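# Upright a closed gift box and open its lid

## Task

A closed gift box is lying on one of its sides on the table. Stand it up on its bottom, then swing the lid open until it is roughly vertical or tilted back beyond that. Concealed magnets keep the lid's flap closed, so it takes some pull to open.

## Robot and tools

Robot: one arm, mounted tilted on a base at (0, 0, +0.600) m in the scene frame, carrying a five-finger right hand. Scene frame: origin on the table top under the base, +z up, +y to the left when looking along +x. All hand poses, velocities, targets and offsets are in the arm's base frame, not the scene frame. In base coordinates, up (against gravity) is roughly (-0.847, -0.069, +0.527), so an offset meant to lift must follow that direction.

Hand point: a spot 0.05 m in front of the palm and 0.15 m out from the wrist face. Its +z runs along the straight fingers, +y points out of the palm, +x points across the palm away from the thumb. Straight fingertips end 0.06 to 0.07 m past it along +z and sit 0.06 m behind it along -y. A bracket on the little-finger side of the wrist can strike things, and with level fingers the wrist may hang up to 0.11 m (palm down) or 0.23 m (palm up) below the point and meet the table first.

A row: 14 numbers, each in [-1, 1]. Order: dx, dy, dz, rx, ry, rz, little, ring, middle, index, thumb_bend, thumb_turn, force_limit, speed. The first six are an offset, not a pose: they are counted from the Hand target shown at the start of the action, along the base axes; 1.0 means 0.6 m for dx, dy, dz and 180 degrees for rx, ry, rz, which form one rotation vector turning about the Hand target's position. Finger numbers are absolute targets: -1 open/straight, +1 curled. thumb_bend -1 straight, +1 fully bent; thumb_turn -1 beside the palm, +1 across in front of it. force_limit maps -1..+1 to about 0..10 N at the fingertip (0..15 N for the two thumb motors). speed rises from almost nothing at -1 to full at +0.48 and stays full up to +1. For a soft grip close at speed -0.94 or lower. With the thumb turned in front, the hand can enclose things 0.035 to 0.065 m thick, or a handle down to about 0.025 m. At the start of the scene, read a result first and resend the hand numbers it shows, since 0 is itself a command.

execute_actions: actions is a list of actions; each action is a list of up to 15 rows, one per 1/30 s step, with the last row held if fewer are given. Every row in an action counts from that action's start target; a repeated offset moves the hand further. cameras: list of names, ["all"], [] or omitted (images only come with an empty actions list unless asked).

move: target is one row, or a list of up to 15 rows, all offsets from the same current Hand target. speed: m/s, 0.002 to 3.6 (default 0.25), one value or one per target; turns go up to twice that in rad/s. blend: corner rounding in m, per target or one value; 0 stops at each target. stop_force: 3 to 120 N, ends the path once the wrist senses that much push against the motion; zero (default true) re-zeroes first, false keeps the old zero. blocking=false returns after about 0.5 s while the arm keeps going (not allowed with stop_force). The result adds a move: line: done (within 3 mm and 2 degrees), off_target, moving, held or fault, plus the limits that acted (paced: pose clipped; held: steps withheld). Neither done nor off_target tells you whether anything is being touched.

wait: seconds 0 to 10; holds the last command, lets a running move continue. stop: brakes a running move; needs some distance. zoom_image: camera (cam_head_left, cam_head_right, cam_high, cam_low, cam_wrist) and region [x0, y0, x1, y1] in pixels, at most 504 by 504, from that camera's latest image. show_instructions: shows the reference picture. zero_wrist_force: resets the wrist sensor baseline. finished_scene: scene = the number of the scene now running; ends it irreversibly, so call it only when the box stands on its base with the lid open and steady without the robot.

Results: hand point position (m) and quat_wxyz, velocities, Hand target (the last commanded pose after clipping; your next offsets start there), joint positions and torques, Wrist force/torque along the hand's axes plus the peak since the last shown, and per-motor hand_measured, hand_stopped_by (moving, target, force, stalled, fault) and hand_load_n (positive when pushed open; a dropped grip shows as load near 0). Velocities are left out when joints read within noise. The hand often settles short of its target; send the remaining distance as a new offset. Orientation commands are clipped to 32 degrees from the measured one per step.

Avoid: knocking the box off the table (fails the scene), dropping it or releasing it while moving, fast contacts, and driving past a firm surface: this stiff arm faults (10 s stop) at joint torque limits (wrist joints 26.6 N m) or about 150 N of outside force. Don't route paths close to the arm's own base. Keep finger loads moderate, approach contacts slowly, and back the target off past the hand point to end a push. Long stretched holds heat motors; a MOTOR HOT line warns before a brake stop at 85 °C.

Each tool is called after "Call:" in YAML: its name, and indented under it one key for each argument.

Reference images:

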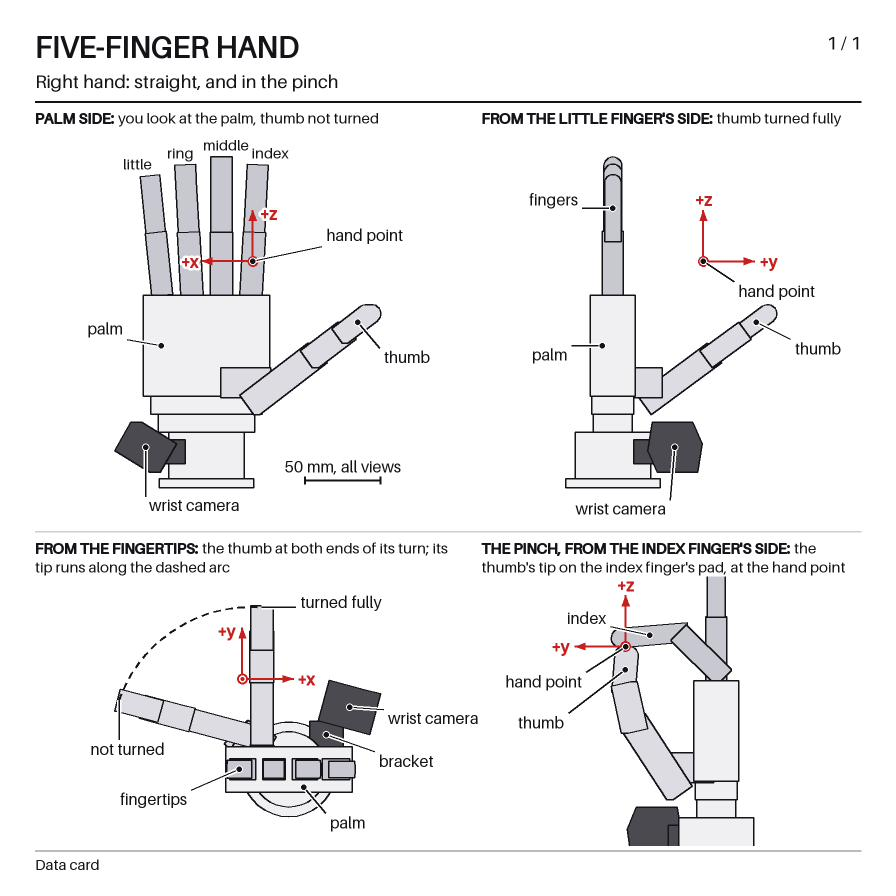

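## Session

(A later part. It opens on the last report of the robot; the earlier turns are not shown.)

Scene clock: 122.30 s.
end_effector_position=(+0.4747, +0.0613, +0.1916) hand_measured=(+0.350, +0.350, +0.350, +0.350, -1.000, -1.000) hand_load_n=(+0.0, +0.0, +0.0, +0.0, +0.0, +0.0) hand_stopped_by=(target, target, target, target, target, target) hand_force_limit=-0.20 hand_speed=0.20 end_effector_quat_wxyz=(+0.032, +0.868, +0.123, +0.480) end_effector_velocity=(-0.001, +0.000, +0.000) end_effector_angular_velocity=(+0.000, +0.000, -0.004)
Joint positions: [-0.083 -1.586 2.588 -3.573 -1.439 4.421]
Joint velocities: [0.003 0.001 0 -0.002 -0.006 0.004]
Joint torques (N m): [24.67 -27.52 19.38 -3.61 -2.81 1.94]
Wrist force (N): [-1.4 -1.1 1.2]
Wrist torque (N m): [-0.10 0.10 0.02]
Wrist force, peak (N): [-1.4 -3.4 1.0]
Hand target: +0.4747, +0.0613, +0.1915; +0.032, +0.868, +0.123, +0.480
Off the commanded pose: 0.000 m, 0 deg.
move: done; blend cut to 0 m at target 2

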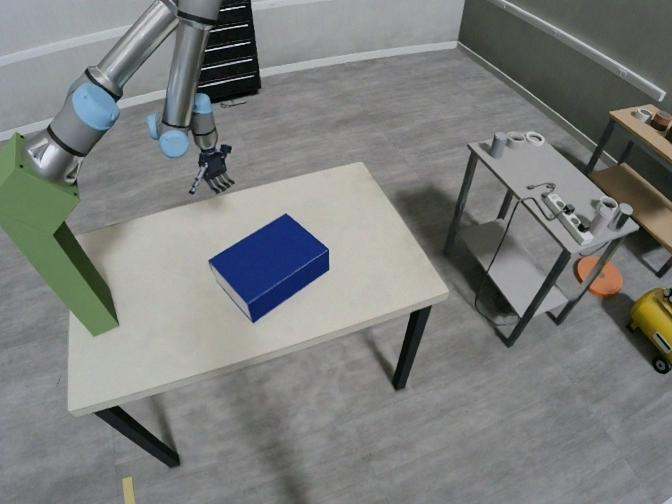

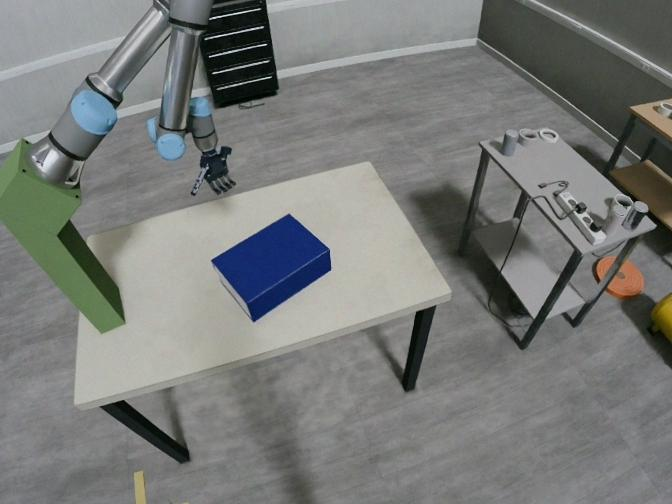

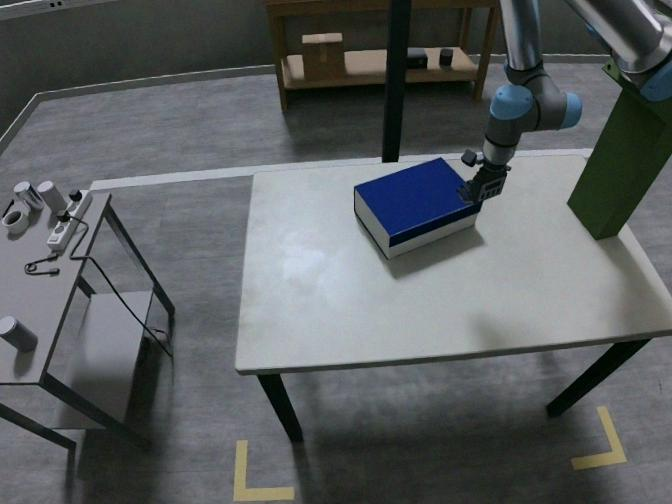

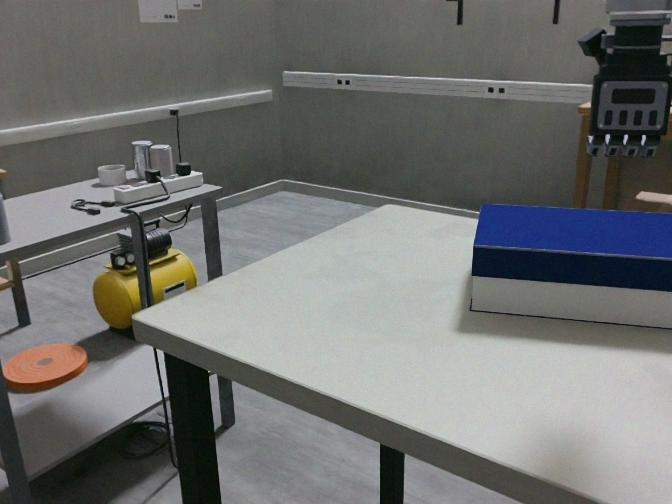

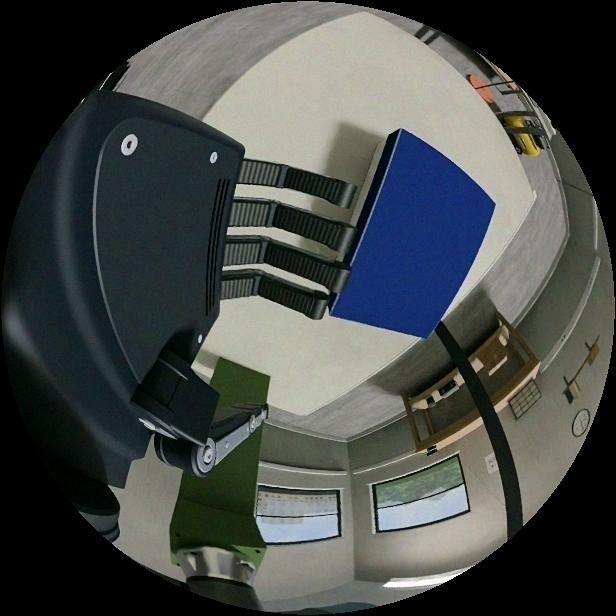

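Call:
move:
  target:
    - [0.3428,0.0275,-0.2138,0,0,0,0.35,0.35,0.35,0.35,-1,-1,-0.2,0.2]
    - [0.3597,-0.0612,-0.1981,0,0,0,0.35,0.35,0.35,0.35,-1,-1,-0.2,0.2]
  speed: [0.25,0.1]
  cameras: ["cam_wrist","cam_low","cam_high"]

Call:
zoom_image:
  camera: "cam_wrist"
  region: [220, 120, 460, 360]

Call:
zoom_image:
  camera: "cam_low"
  region: [460, 180, 672, 340]

Call:
zoom_image:
  camera: "cam_high"
  region: [380, 140, 520, 280]

Scene clock: 125.53 s.
end_effector_position=(+0.6904, +0.0246, +0.0727) hand_measured=(+0.350, +0.350, +0.350, +0.350, -1.000, -1.000) hand_load_n=(+0.0, +0.0, +0.0, +0.0, +0.0, +0.0) hand_stopped_by=(target, target, target, target, target, target) hand_force_limit=-0.20 hand_speed=0.20 end_effector_quat_wxyz=(+0.032, +0.868, +0.123, +0.480)
Joint positions: [-0.122 -0.909 2.07 -3.727 -1.406 4.399]
Joint torques (N m): [7.61 -27.86 -2.45 -3.86 -1.5 2.42]
Wrist force (N): [-1.2 -1.2 1.1]
Wrist torque (N m): [-0.08 0.06 -0.01]
Wrist force, peak (N): [-1.4 -1.0 3.1]
Hand target: +0.6905, +0.0246, +0.0726; +0.032, +0.868, +0.123, +0.480
Off the commanded pose: 0.000 m, 0 deg.
move: done
Images, in order (width x height): cam_high 672x504, cam_low 672x504, cam_wrist 616x616.

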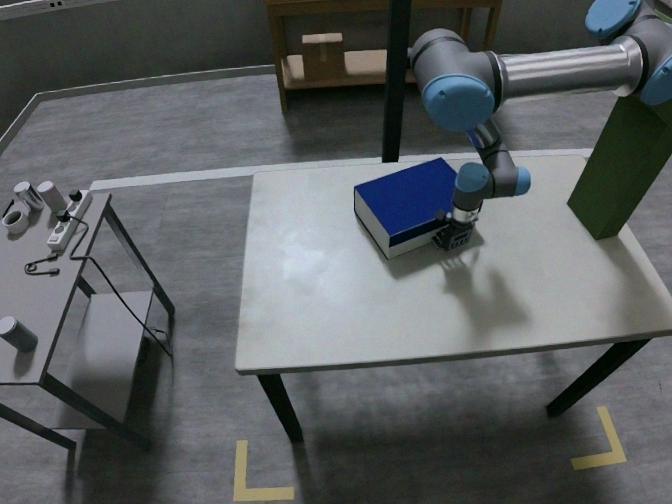

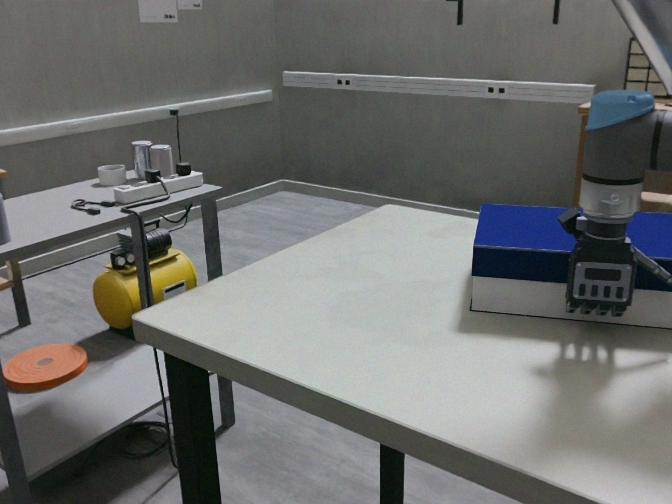

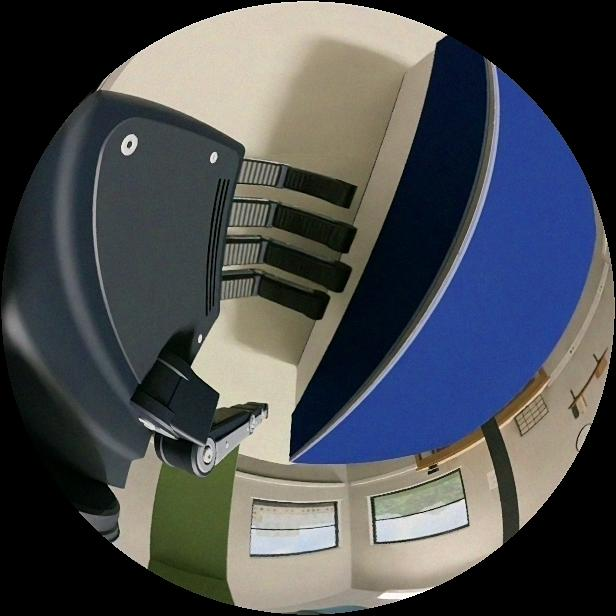

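Scaled by 2.100 from the camera's 616x616 image, which has a finer 880x880 frame.

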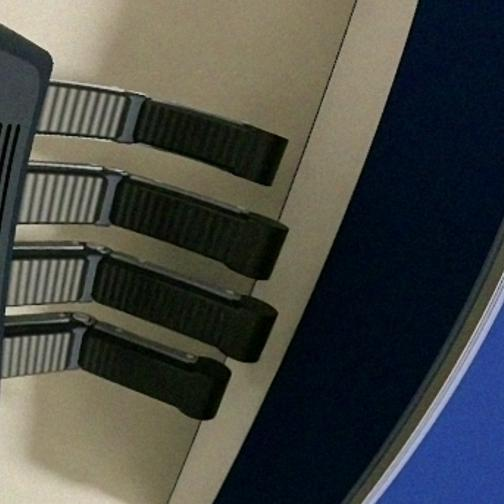

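Scaled by 2.377 from the camera's 672x504 image, which has a finer 960x720 frame.

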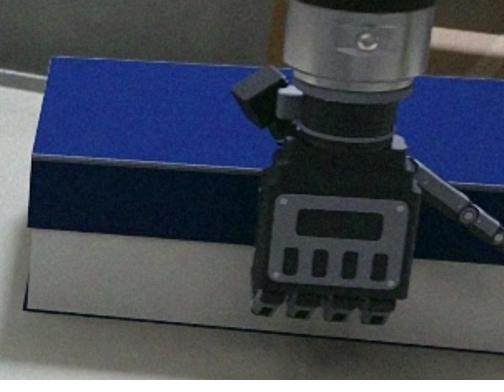

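Scaled by 3.600 from the camera's 672x504 image, which has a finer 960x720 frame.

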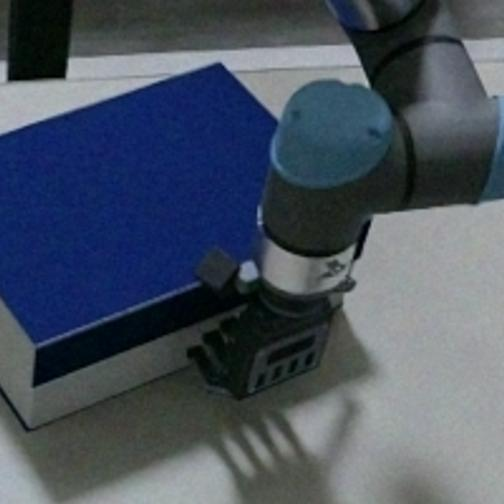

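Call:
move:
  target:
    - [0.0092,-0.0484,0.0086,0,0,0,0.35,0.35,0.35,0.35,-1,-1,-0.2,0.2]
    - [-0.0263,-0.1250,0.0523,0,0,0,0.35,0.35,0.35,0.35,-1,-1,-0.2,0.2]
    - [-0.0584,-0.1439,0.0771,0,0,0,0.35,0.35,0.35,0.35,-1,-1,-0.2,0.2]
  speed: 0.12
  blend: [0.008,0.01,0]
  cameras: ["cam_wrist","cam_low","cam_high"]

Call:
zoom_image:
  camera: "cam_low"
  region: [460, 150, 672, 320]

Scene clock: 127.43 s.
end_effector_position=(+0.6555, -0.0618, +0.1188) hand_measured=(+0.350, +0.350, +0.350, +0.350, -1.000, -1.000) hand_load_n=(+0.0, +0.0, -0.5, -0.5, +0.0, +0.0) hand_stopped_by=(target, target, target, target, target, target) hand_force_limit=-0.20 hand_speed=0.20 end_effector_quat_wxyz=(+0.032, +0.868, +0.123, +0.480)
Joint positions: [-0.327 -1.082 2.195 -3.65 -1.236 4.282]
Joint torques (N m): [7.95 -46.93 6.75 -3.81 -2.21 2.64]
Wrist force (N): [-1.8 -1.9 0.9]
Wrist torque (N m): [-0.13 0.10 -0.09]
Wrist force, peak (N): [-1.4 -5.9 1.3]
Hand target: +0.6554, -0.0618, +0.1189; +0.032, +0.868, +0.123, +0.480
Off the commanded pose: 0.000 m, 0 deg.
move: done
Images, in order (width x height): cam_high 672x504, cam_low 672x504, cam_wrist 616x616.

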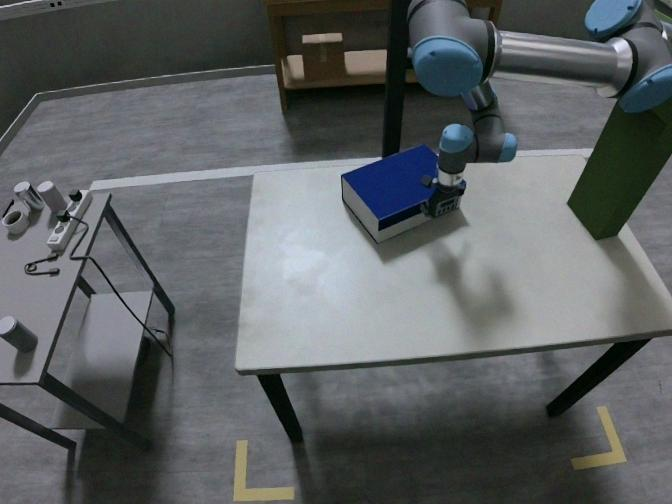

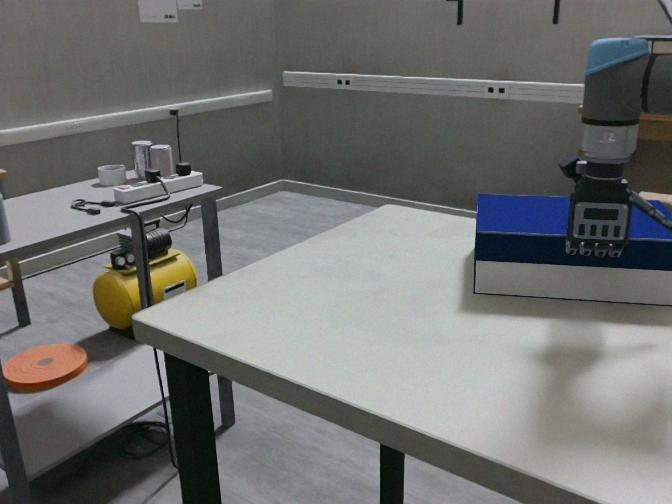

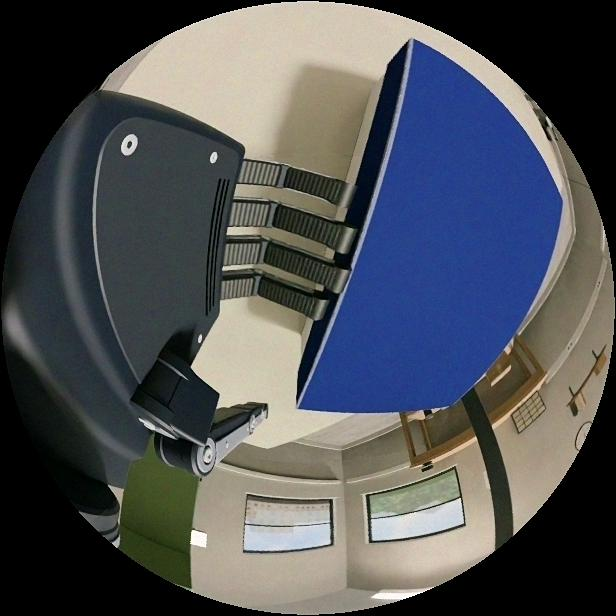

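Scaled by 2.377 from the camera's 672x504 image, which has a finer 960x720 frame.

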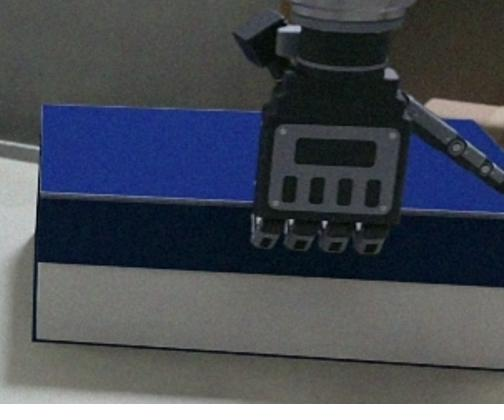

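Call:
zoom_image:
  camera: "cam_wrist"
  region: [340, 20, 440, 120]

Call:
zoom_image:
  camera: "cam_wrist"
  region: [270, 220, 390, 340]

Call:
zoom_image:
  camera: "cam_high"
  region: [330, 160, 430, 260]

Scaled by 5.040 from the camera's 616x616 image, which has a finer 880x880 frame.

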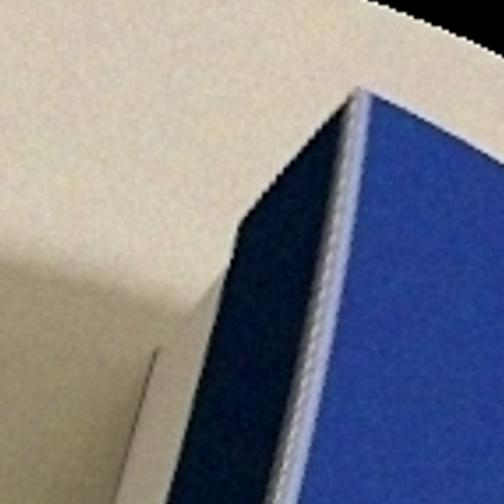

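Scaled by 4.200 from the camera's 616x616 image, which has a finer 880x880 frame.

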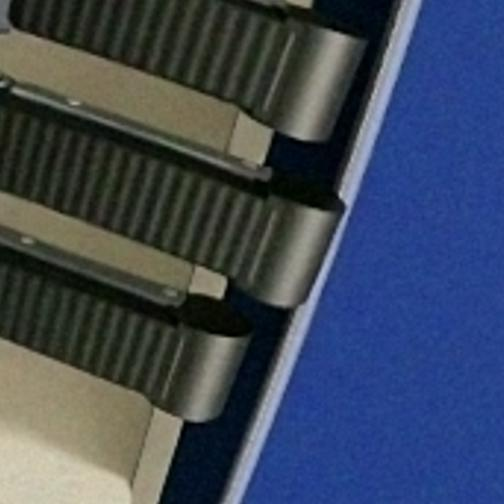

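Scaled by 5.040 from the camera's 672x504 image, which has a finer 960x720 frame.

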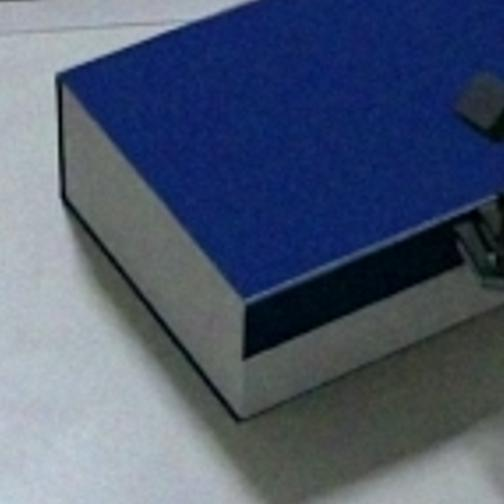

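Call:
move:
  target:
    - [-0.0154,0.0806,-0.0143,0,0,0,0.35,0.35,0.35,0.35,-1,-1,-0.2,0.2]
    - [-0.4063,0.1571,0.1580,0.2639,-0.3467,-0.4303,0.9,0.9,0.9,-1,-1,1,-0.2,0.4]
  speed: 0.3
  cameras: ["all"]

Scene clock: 134.63 s.
end_effector_position=(+0.4814, +0.0190, +0.1829) hand_measured=(+0.350, +0.350, +0.350, +0.350, -1.000, -1.000) hand_load_n=(+0.0, +0.0, +0.0, +0.0, +0.0, +0.0) hand_stopped_by=(target, target, target, target, target, target) hand_force_limit=-0.20 hand_speed=0.20 end_effector_quat_wxyz=(+0.045, +0.570, -0.426, +0.701)
Joint positions: [0.219 -0.996 2.262 -4.388 -2.497 5.307]
Joint torques (N m): [4.05 -29.37 23.25 -1.84 0.93 -2.5]
Wrist force (N): [-2.4 -2.1 0.2]
Wrist torque (N m): [-0.17 0.14 -0.03]
Wrist force, peak (N): [-2.7 -2.2 -0.2]
Hand target: +0.4813, +0.0189, +0.1828; +0.045, +0.570, -0.426, +0.701 (not the last commanded pose)
Off the commanded pose: 0.077 m, 33 deg.
move: held (a check stopped the path); path passed 1 of 2 targets; target 2's new numbers were not sent; limits=held
pose unreachable: on one or more control steps of this call, first in action 0 (counted from 0), an arm could not follow its commanded pose, so it was not sent that pose on those steps. It may still have moved: this result reports where it is.
cause: moving toward the commanded pose would bring two parts of the arm too close to each other (joints 4 (wrist 1) to 6 (wrist 3) lie between them).

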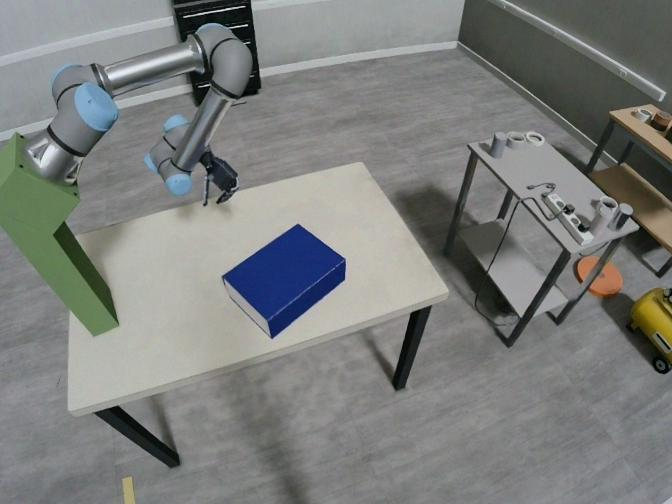

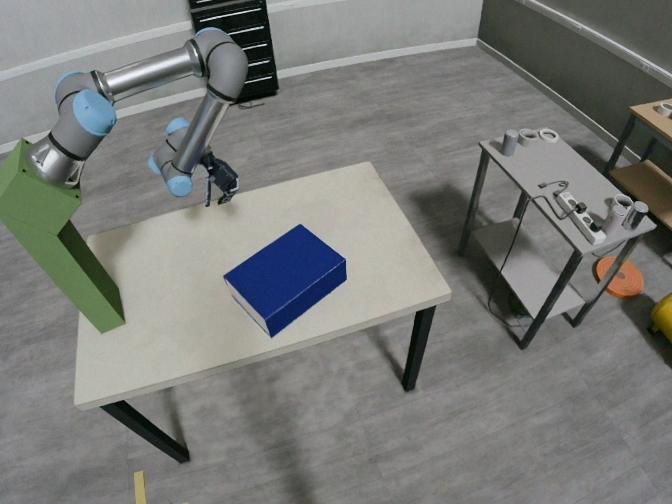

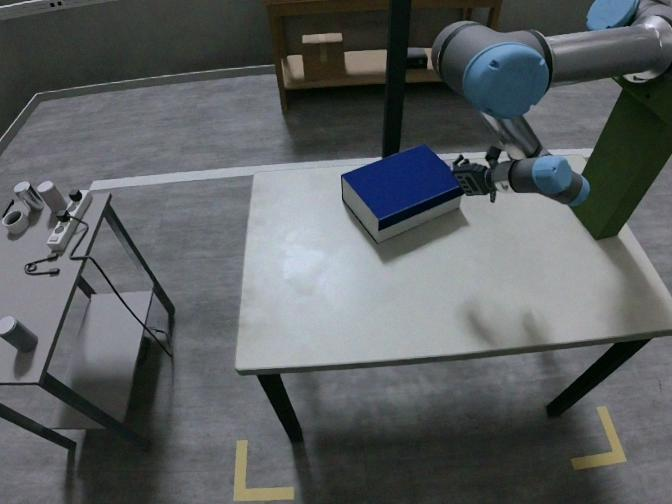

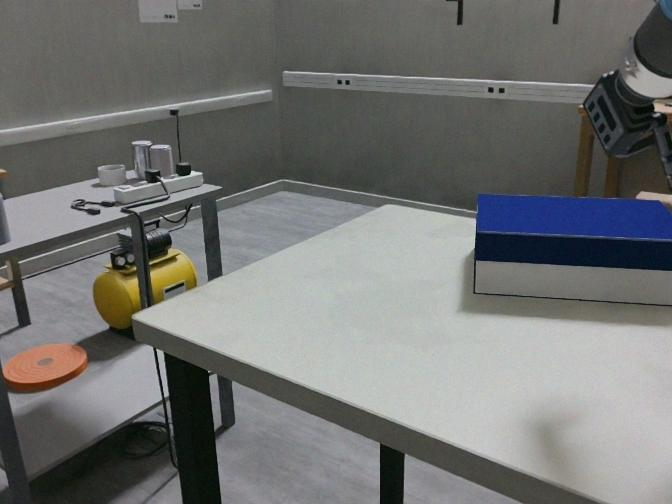

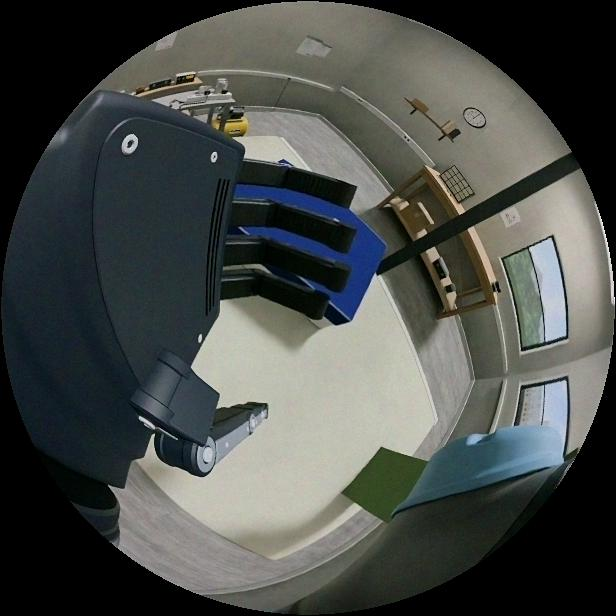

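Call:
move:
  target:
    - [0.1820,0.0882,0.1830,-0.1856,0.2435,0.3020,0.35,0.35,0.35,0.35,-1,-1,-0.2,0.2]
    - [0.5537,0.0112,0.1692,-0.1856,0.2435,0.3020,0.35,0.35,0.35,0.35,-1,-1,-0.2,0.2]
  speed: 0.3
  blend: [0.03,0]
  cameras: ["all"]

Call:
zoom_image:
  camera: "cam_wrist"
  region: [250, 150, 500, 400]

Scene clock: 140.77 s.
end_effector_position=(+0.8135, +0.0255, +0.2844) hand_measured=(+0.350, +0.350, +0.350, +0.350, -1.000, -1.000) hand_load_n=(+0.5, +0.0, +0.0, +0.0, +0.0, +0.0) hand_stopped_by=(target, target, target, target, target, target) hand_force_limit=-0.20 hand_speed=0.20 end_effector_quat_wxyz=(+0.032, +0.868, +0.123, +0.480)
Joint positions: [-0.096 -1.083 1.583 -3.069 -1.428 4.414]
Joint torques (N m): [20.4 -42.58 -16.16 -1.24 -2.72 2.69]
Wrist force (N): [-1.7 -1.1 1.2]
Wrist torque (N m): [-0.06 0.11 0.01]
Wrist force, peak (N): [-2.5 -2.3 0.1]
Hand target: +0.8136, +0.0256, +0.2843; +0.032, +0.868, +0.123, +0.480
Off the commanded pose: 0.000 m, 0 deg.
move: done

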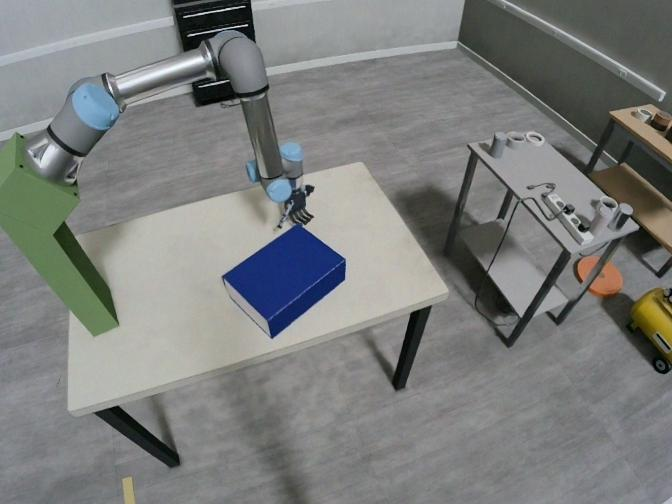

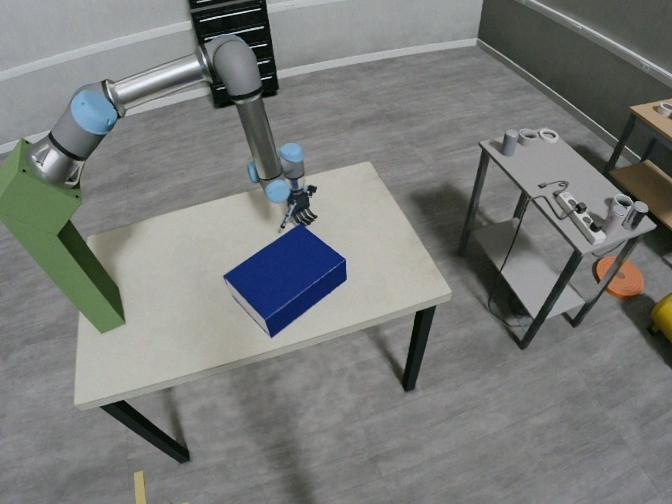

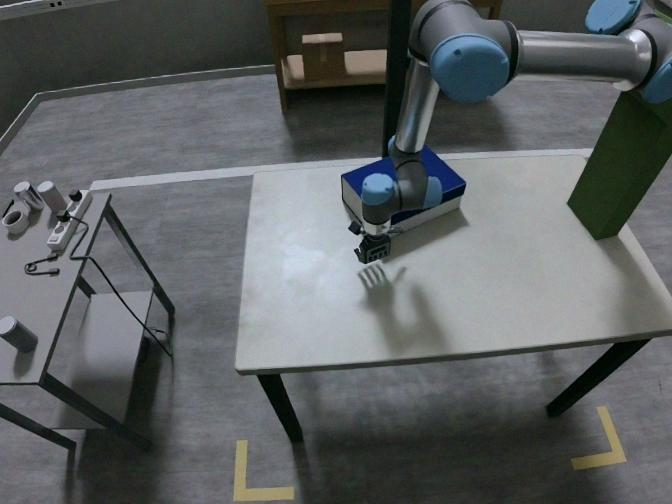

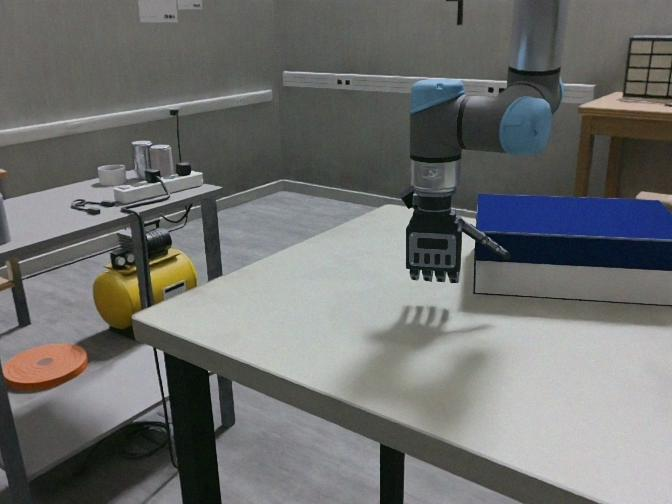

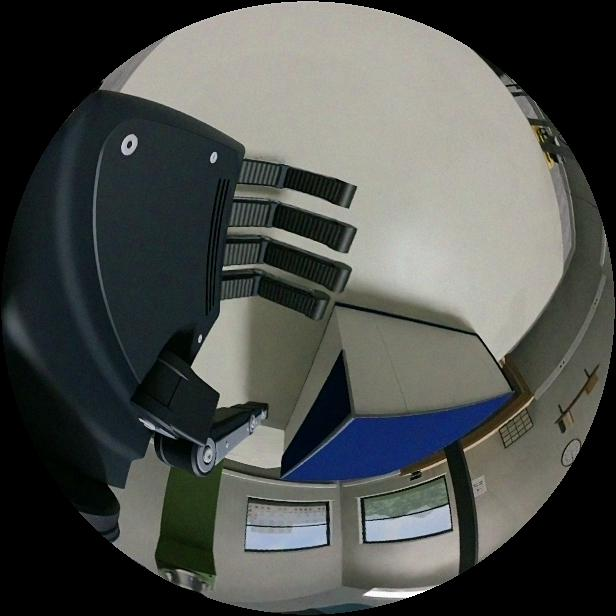

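Scaled by 2.016 from the camera's 616x616 image, which has a finer 880x880 frame.

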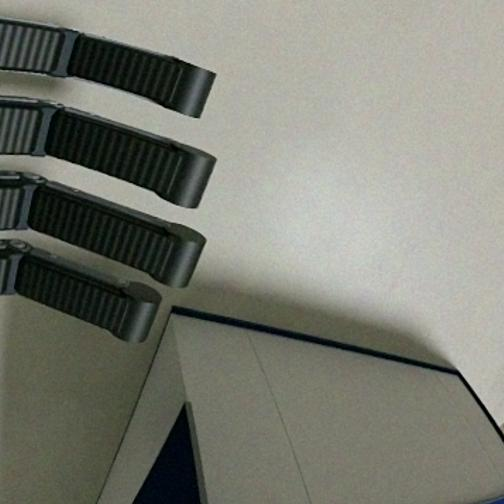

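Call:
zoom_image:
  camera: "cam_wrist"
  region: [310, 295, 390, 375]

Call:
zoom_image:
  camera: "cam_wrist"
  region: [330, 370, 410, 450]

Call:
zoom_image:
  camera: "cam_wrist"
  region: [450, 320, 530, 400]

Scaled by 6.300 from the camera's 616x616 image, which has a finer 880x880 frame.

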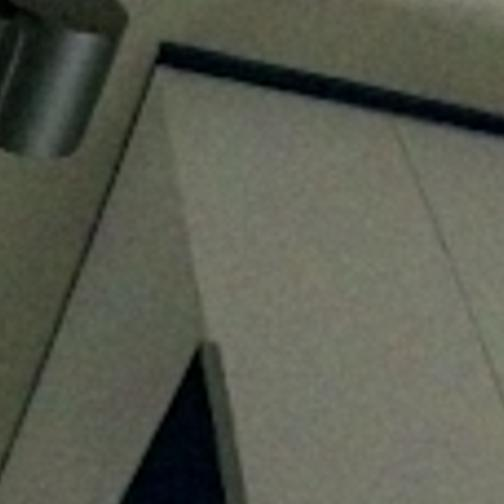

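Scaled by 6.300 from the camera's 616x616 image, which has a finer 880x880 frame.

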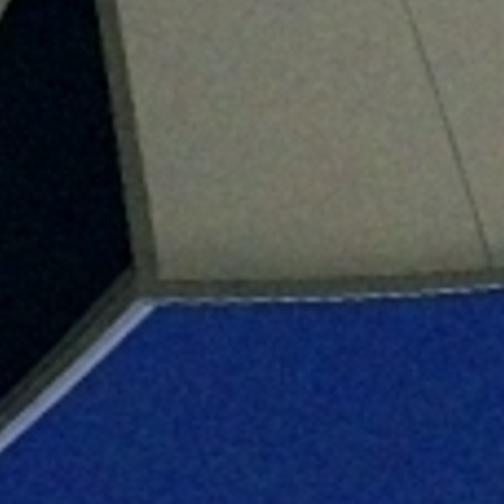

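Scaled by 6.300 from the camera's 616x616 image, which has a finer 880x880 frame.

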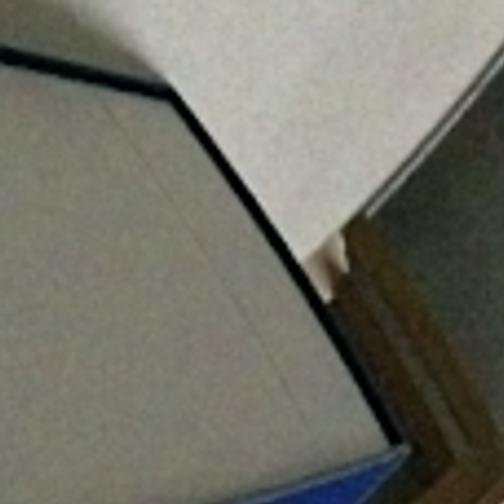

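Call:
move:
  target:
    - [-0.1688,0.0020,0.1715,0,0,0,0.35,0.35,0.35,0.35,-1,-1,-0.2,0.2]
    - [-0.1477,-0.0873,0.1940,0.4233,0.0340,-0.2640,0.35,0.35,0.35,0.35,-1,-1,-0.2,0.2]
    - [-0.0018,-0.0832,0.0657,0.4233,0.0340,-0.2640,0.35,0.35,0.35,0.35,-1,-1,-0.2,0.2]
  speed: 0.3
  blend: [0.03,0.01,0]
  cameras: ["all"]

Call:
zoom_image:
  camera: "cam_wrist"
  region: [250, 100, 500, 350]

Call:
zoom_image:
  camera: "cam_high"
  region: [310, 120, 450, 260]

Scene clock: 147.47 s.
end_effector_position=(+0.8124, -0.0242, +0.3237) hand_measured=(+0.350, +0.350, +0.350, +0.350, -1.000, -1.000) hand_load_n=(+0.0, +0.0, +0.0, +0.0, +0.0, +0.0) hand_stopped_by=(target, target, target, target, target, target) hand_force_limit=-0.20 hand_speed=0.20 end_effector_quat_wxyz=(-0.323, +0.702, -0.523, +0.359)
Joint positions: [-0.302 -1.097 1.384 -2.831 -1.24 5.868]
Joint torques (N m): [-14.5 -44.96 -16.33 -4.04 2.53 -2.32]
Wrist force (N): [-1.5 -1.2 1.0]
Wrist torque (N m): [-0.08 0.11 -0.06]
Wrist force, peak (N): [-2.2 -1.5 3.4]
Hand target: +0.8125, -0.0243, +0.3238; -0.323, +0.702, -0.523, +0.360
Off the commanded pose: 0.000 m, 0 deg.
move: done

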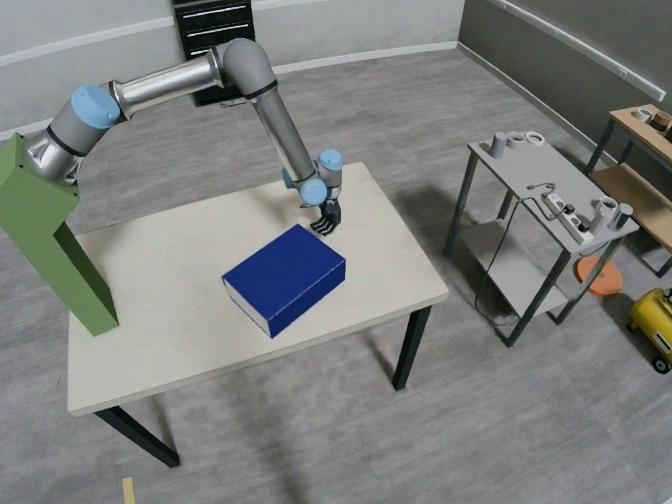

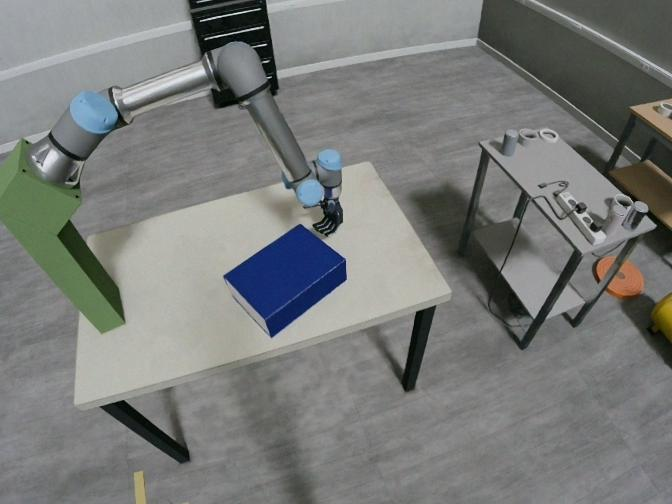

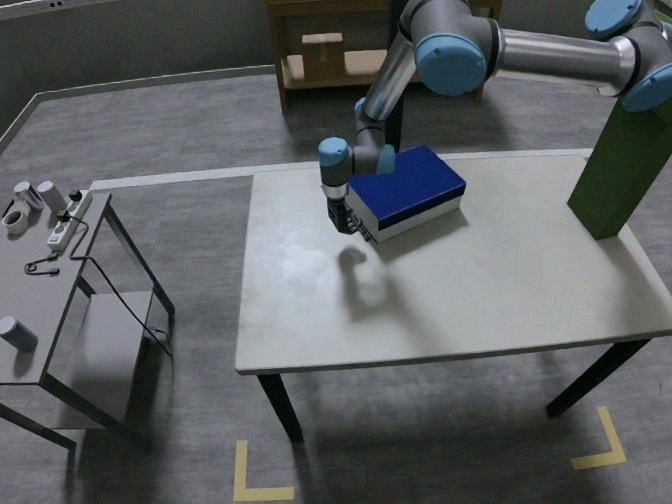

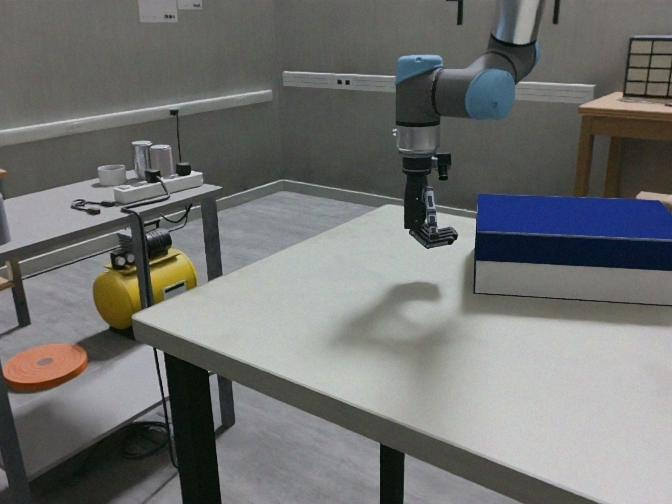

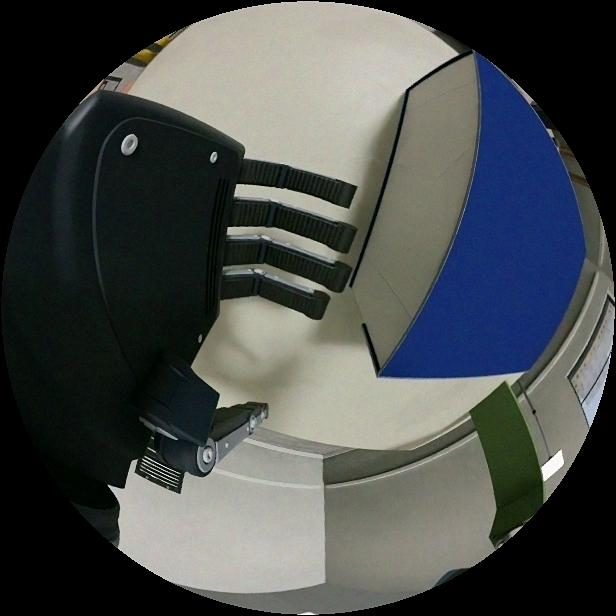

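Scaled by 2.016 from the camera's 616x616 image, which has a finer 880x880 frame.

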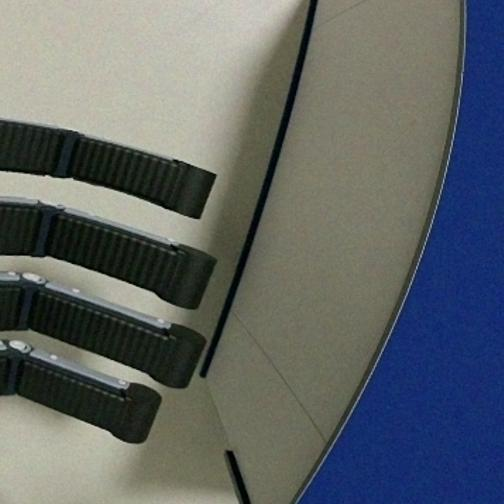

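Scaled by 3.600 from the camera's 672x504 image, which has a finer 960x720 frame.

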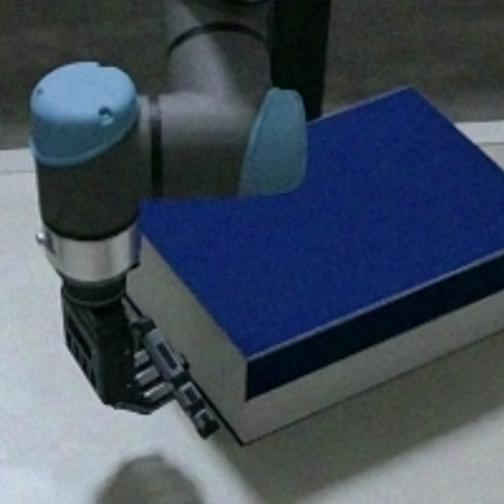

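Call:
move:
  target: [-0.0529,0.0007,-0.0847,0,0,0,0.35,0.35,0.35,0.35,-1,-1,-0.2,0.2]
  speed: 0.05
  cameras: ["cam_wrist","cam_low","cam_high"]

Call:
zoom_image:
  camera: "cam_wrist"
  region: [250, 130, 450, 330]

Call:
zoom_image:
  camera: "cam_low"
  region: [380, 160, 540, 320]

Call:
zoom_image:
  camera: "cam_high"
  region: [310, 160, 430, 260]

Scene clock: 149.63 s.
end_effector_position=(+0.7807, -0.0240, +0.2730) hand_measured=(+0.350, +0.350, +0.350, +0.350, -1.000, -1.000) hand_load_n=(+0.0, +0.0, +0.0, +0.0, +0.0, +0.0) hand_stopped_by=(target, target, target, target, target, target) hand_force_limit=-0.20 hand_speed=0.20 end_effector_quat_wxyz=(-0.323, +0.702, -0.523, +0.360)
Joint positions: [-0.317 -1.126 1.567 -2.982 -1.227 5.859]
Joint torques (N m): [-1.2 -46.2 -18.86 -0.46 0.67 -0.7]
Wrist force (N): [-1.4 -0.9 1.2]
Wrist torque (N m): [-0.02 0.11 0.03]
Wrist force, peak (N): [-1.7 -2.0 1.4]
Hand target: +0.7807, -0.0239, +0.2729; -0.323, +0.702, -0.523, +0.360
Off the commanded pose: 0.000 m, 0 deg.
move: done
Images, in order (width x height): cam_high 672x504, cam_low 672x504, cam_wrist 616x616.

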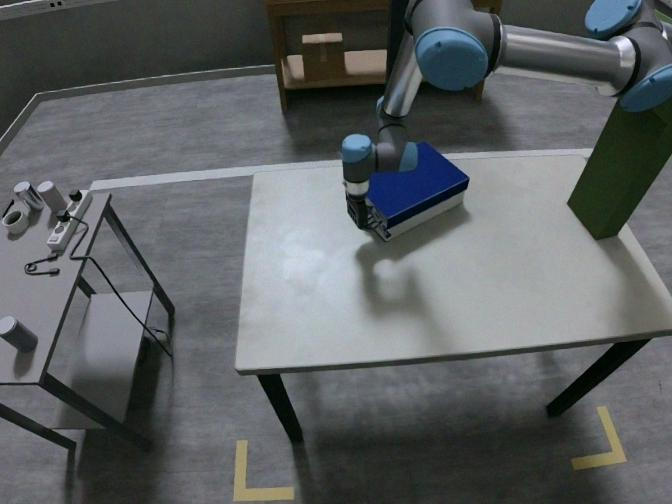

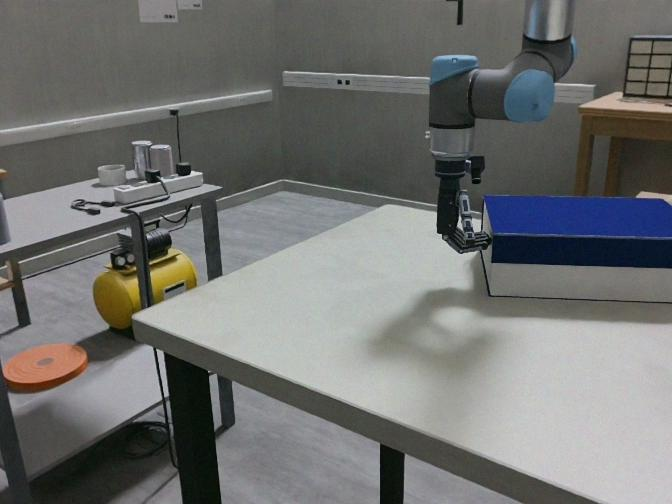

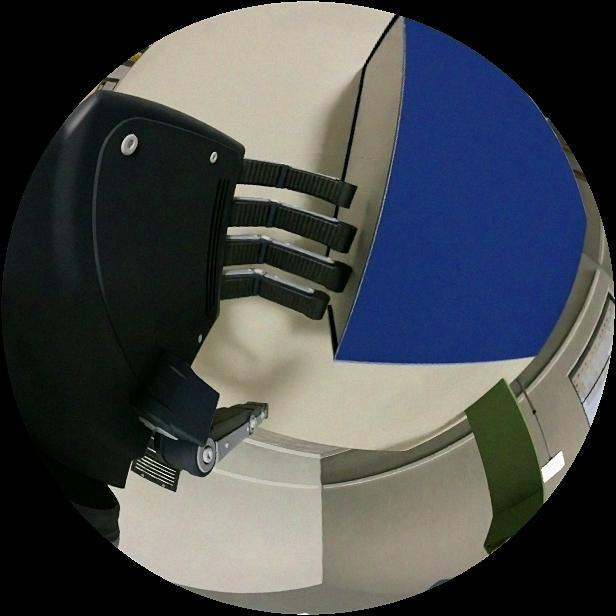

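Scaled by 2.520 from the camera's 616x616 image, which has a finer 880x880 frame.

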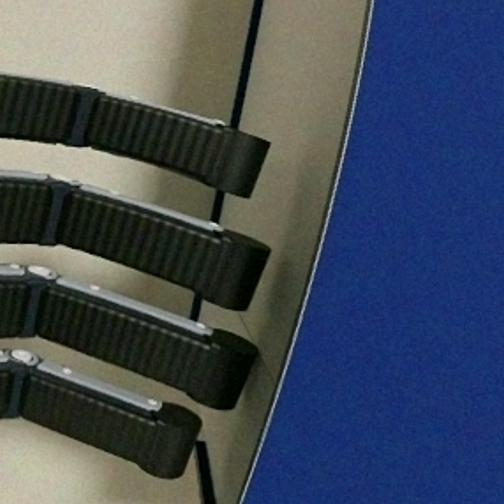

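Scaled by 3.150 from the camera's 672x504 image, which has a finer 960x720 frame.

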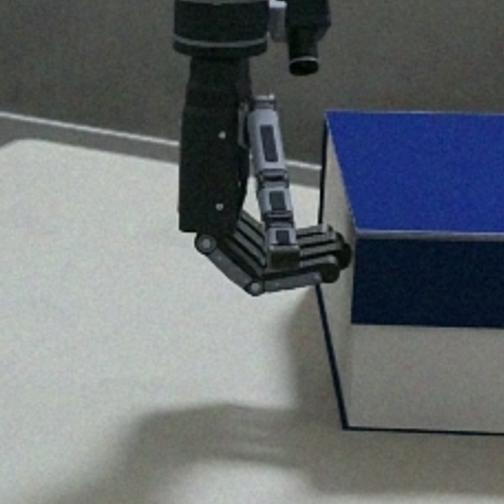

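Scaled by 4.200 from the camera's 672x504 image, which has a finer 960x720 frame.

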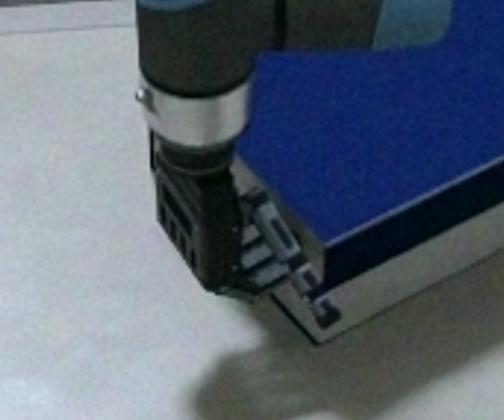

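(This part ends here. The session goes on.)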